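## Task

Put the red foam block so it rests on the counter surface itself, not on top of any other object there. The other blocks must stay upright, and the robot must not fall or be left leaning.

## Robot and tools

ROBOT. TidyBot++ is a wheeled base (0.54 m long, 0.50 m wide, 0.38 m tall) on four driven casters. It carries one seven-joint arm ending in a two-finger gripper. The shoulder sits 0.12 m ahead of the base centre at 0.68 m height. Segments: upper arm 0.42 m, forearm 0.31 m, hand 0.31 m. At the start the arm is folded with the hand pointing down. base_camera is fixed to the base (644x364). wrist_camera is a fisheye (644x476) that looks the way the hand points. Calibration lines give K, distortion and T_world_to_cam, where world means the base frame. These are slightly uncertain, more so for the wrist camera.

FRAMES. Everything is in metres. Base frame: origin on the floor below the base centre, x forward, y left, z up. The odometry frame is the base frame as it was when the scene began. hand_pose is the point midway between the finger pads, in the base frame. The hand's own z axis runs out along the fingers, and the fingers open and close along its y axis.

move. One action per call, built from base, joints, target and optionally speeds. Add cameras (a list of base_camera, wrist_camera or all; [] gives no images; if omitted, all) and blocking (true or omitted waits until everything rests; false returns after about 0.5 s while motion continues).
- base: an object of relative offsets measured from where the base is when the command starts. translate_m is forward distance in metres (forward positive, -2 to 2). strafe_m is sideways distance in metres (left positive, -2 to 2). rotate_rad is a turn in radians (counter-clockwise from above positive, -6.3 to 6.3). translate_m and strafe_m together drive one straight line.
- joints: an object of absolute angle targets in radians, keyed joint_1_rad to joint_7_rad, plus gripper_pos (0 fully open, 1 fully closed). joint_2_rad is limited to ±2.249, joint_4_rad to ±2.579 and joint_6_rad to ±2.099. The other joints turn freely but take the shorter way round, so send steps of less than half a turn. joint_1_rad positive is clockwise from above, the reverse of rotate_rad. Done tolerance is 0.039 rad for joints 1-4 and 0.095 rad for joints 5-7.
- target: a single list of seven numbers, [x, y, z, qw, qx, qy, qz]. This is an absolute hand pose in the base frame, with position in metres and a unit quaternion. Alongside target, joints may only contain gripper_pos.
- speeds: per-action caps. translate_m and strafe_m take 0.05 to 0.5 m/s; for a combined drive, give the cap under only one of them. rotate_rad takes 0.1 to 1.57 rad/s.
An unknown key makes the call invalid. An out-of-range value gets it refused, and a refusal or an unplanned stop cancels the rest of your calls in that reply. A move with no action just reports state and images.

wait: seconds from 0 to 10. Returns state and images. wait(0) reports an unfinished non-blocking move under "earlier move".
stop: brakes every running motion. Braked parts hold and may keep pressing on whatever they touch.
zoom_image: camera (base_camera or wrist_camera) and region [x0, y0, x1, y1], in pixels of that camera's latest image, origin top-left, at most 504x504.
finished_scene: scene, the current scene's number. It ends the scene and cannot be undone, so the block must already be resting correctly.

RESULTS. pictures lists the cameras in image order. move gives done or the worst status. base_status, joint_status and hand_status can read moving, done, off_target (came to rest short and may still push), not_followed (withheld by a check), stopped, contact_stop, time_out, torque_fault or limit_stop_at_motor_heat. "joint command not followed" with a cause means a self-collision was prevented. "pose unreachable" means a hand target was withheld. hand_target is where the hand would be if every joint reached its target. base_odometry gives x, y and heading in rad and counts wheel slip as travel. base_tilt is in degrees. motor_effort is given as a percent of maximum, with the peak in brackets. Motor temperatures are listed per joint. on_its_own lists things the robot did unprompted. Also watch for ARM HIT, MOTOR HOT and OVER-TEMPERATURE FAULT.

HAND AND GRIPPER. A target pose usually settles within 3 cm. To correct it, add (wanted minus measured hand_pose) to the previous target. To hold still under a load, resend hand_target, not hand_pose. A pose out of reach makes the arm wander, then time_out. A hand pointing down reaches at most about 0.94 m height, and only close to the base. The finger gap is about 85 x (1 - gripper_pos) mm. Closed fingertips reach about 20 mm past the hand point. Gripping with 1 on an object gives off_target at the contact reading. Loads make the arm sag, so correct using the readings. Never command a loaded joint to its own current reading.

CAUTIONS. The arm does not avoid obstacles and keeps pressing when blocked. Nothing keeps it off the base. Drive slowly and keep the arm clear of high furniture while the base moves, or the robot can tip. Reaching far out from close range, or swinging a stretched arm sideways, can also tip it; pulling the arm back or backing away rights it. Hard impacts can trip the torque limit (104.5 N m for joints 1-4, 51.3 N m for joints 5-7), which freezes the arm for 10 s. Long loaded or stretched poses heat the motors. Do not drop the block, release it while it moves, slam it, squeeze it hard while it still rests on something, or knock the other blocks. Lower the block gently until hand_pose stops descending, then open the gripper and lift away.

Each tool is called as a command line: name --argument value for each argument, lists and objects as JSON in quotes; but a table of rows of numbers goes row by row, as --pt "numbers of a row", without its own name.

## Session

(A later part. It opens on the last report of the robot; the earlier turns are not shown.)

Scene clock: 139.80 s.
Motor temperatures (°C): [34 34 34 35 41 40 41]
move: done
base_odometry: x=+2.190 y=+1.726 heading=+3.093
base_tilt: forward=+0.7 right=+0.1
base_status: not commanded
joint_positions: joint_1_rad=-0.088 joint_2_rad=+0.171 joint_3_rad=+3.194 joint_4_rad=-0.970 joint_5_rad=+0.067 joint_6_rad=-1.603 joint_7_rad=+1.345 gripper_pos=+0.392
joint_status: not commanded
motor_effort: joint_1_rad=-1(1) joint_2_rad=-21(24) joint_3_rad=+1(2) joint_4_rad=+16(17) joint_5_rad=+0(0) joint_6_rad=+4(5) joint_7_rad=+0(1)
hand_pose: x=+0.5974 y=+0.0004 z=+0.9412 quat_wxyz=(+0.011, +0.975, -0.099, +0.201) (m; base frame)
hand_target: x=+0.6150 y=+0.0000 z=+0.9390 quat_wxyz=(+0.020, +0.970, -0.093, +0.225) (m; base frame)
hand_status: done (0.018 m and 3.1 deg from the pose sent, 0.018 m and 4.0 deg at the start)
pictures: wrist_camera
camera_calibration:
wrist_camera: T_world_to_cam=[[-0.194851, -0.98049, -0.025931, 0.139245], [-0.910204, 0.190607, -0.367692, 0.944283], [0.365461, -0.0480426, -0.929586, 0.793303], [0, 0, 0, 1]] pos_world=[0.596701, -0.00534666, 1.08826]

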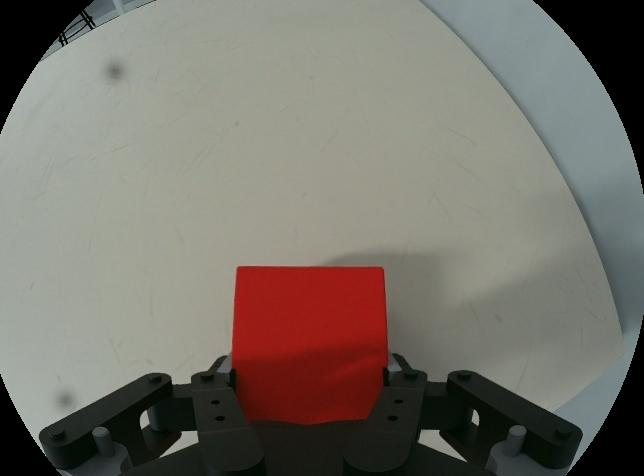

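move --joints '{"gripper_pos":0.25}' --cameras '[]'

move --joints '{"gripper_pos":0}' --cameras '[]'

move --target '[0.595, 0.0, 1.03, 0.02, 0.9716, -0.0927, 0.225]' --cameras '["wrist_camera"]'

Scene clock: 142.93 s.
Motor temperatures (°C): [34 34 34 35 41 40 41]
move: done
base_odometry: x=+2.190 y=+1.726 heading=+3.093
base_tilt: forward=+0.7 right=+0.1
base_status: not commanded
joint_positions: joint_1_rad=-0.088 joint_2_rad=+0.171 joint_3_rad=+3.194 joint_4_rad=-0.980 joint_5_rad=+0.067 joint_6_rad=-1.603 joint_7_rad=+1.345 gripper_pos=+0.250
joint_status: all done
motor_effort: joint_1_rad=+0(1) joint_2_rad=-25(26) joint_3_rad=+1(2) joint_4_rad=+16(18) joint_5_rad=+0(0) joint_6_rad=+4(5) joint_7_rad=+0(1)
hand_pose: x=+0.5957 y=+0.0003 z=+0.9371 quat_wxyz=(+0.011, +0.976, -0.099, +0.196) (m; base frame)
hand_target: x=+0.6150 y=+0.0000 z=+0.9390 quat_wxyz=(+0.020, +0.970, -0.093, +0.225) (m; base frame)
hand_status: not commanded
pictures: none
No camera images: "cameras" was empty.

Scene clock: 143.60 s.
Motor temperatures (°C): [34 34 34 35 41 40 41]
move: done
base_odometry: x=+2.190 y=+1.726 heading=+3.093
base_tilt: forward=+0.7 right=+0.1
base_status: not commanded
joint_positions: joint_1_rad=-0.088 joint_2_rad=+0.171 joint_3_rad=+3.194 joint_4_rad=-0.980 joint_5_rad=+0.067 joint_6_rad=-1.603 joint_7_rad=+1.345 gripper_pos=+0.000
joint_status: all done
motor_effort: joint_1_rad=-1(2) joint_2_rad=-24(26) joint_3_rad=+1(1) joint_4_rad=+18(18) joint_5_rad=+0(0) joint_6_rad=+4(4) joint_7_rad=+0(1)
hand_pose: x=+0.5957 y=+0.0003 z=+0.9371 quat_wxyz=(+0.011, +0.976, -0.099, +0.196) (m; base frame)
hand_target: x=+0.6150 y=+0.0000 z=+0.9390 quat_wxyz=(+0.020, +0.970, -0.093, +0.225) (m; base frame)
hand_status: not commanded
pictures: none
No camera images: "cameras" was empty.

Scene clock: 145.33 s.
Motor temperatures (°C): [34 34 34 35 41 40 41]
move: done
base_odometry: x=+2.190 y=+1.726 heading=+3.093
base_tilt: forward=+0.7 right=+0.1
base_status: not commanded
joint_positions: joint_1_rad=-0.088 joint_2_rad=+0.269 joint_3_rad=+3.213 joint_4_rad=-0.492 joint_5_rad=+0.067 joint_6_rad=-1.850 joint_7_rad=+1.345 gripper_pos=+0.000
joint_status: not commanded
motor_effort: joint_1_rad=-1(2) joint_2_rad=-24(26) joint_3_rad=+1(2) joint_4_rad=+14(18) joint_5_rad=+0(0) joint_6_rad=+6(6) joint_7_rad=-1(1)
hand_pose: x=+0.6051 y=-0.0022 z=+1.0474 quat_wxyz=(+0.005, +0.957, -0.114, +0.265) (m; base frame)
hand_target: x=+0.5950 y=+0.0000 z=+1.0300 quat_wxyz=(+0.020, +0.970, -0.093, +0.225) (m; base frame)
hand_status: done (0.020 m and 5.7 deg from the pose sent, 0.093 m and 3.6 deg at the start)
pictures: wrist_camera
camera_calibration:
wrist_camera: T_world_to_cam=[[-0.217162, -0.974485, -0.056747, 0.186753], [-0.847254, 0.217042, -0.484822, 1.0756], [0.484768, -0.0572059, -0.87277, 0.757352], [0, 0, 0, 1]] pos_world=[0.584719, -0.00813588, 1.19306]

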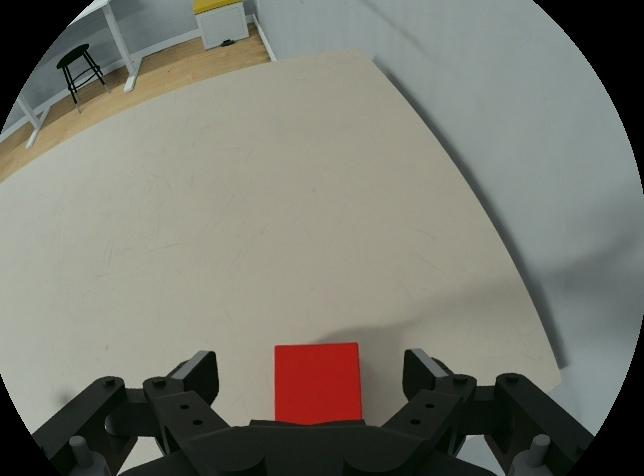

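finished_scene --scene 3

The scene is finished: the task was done.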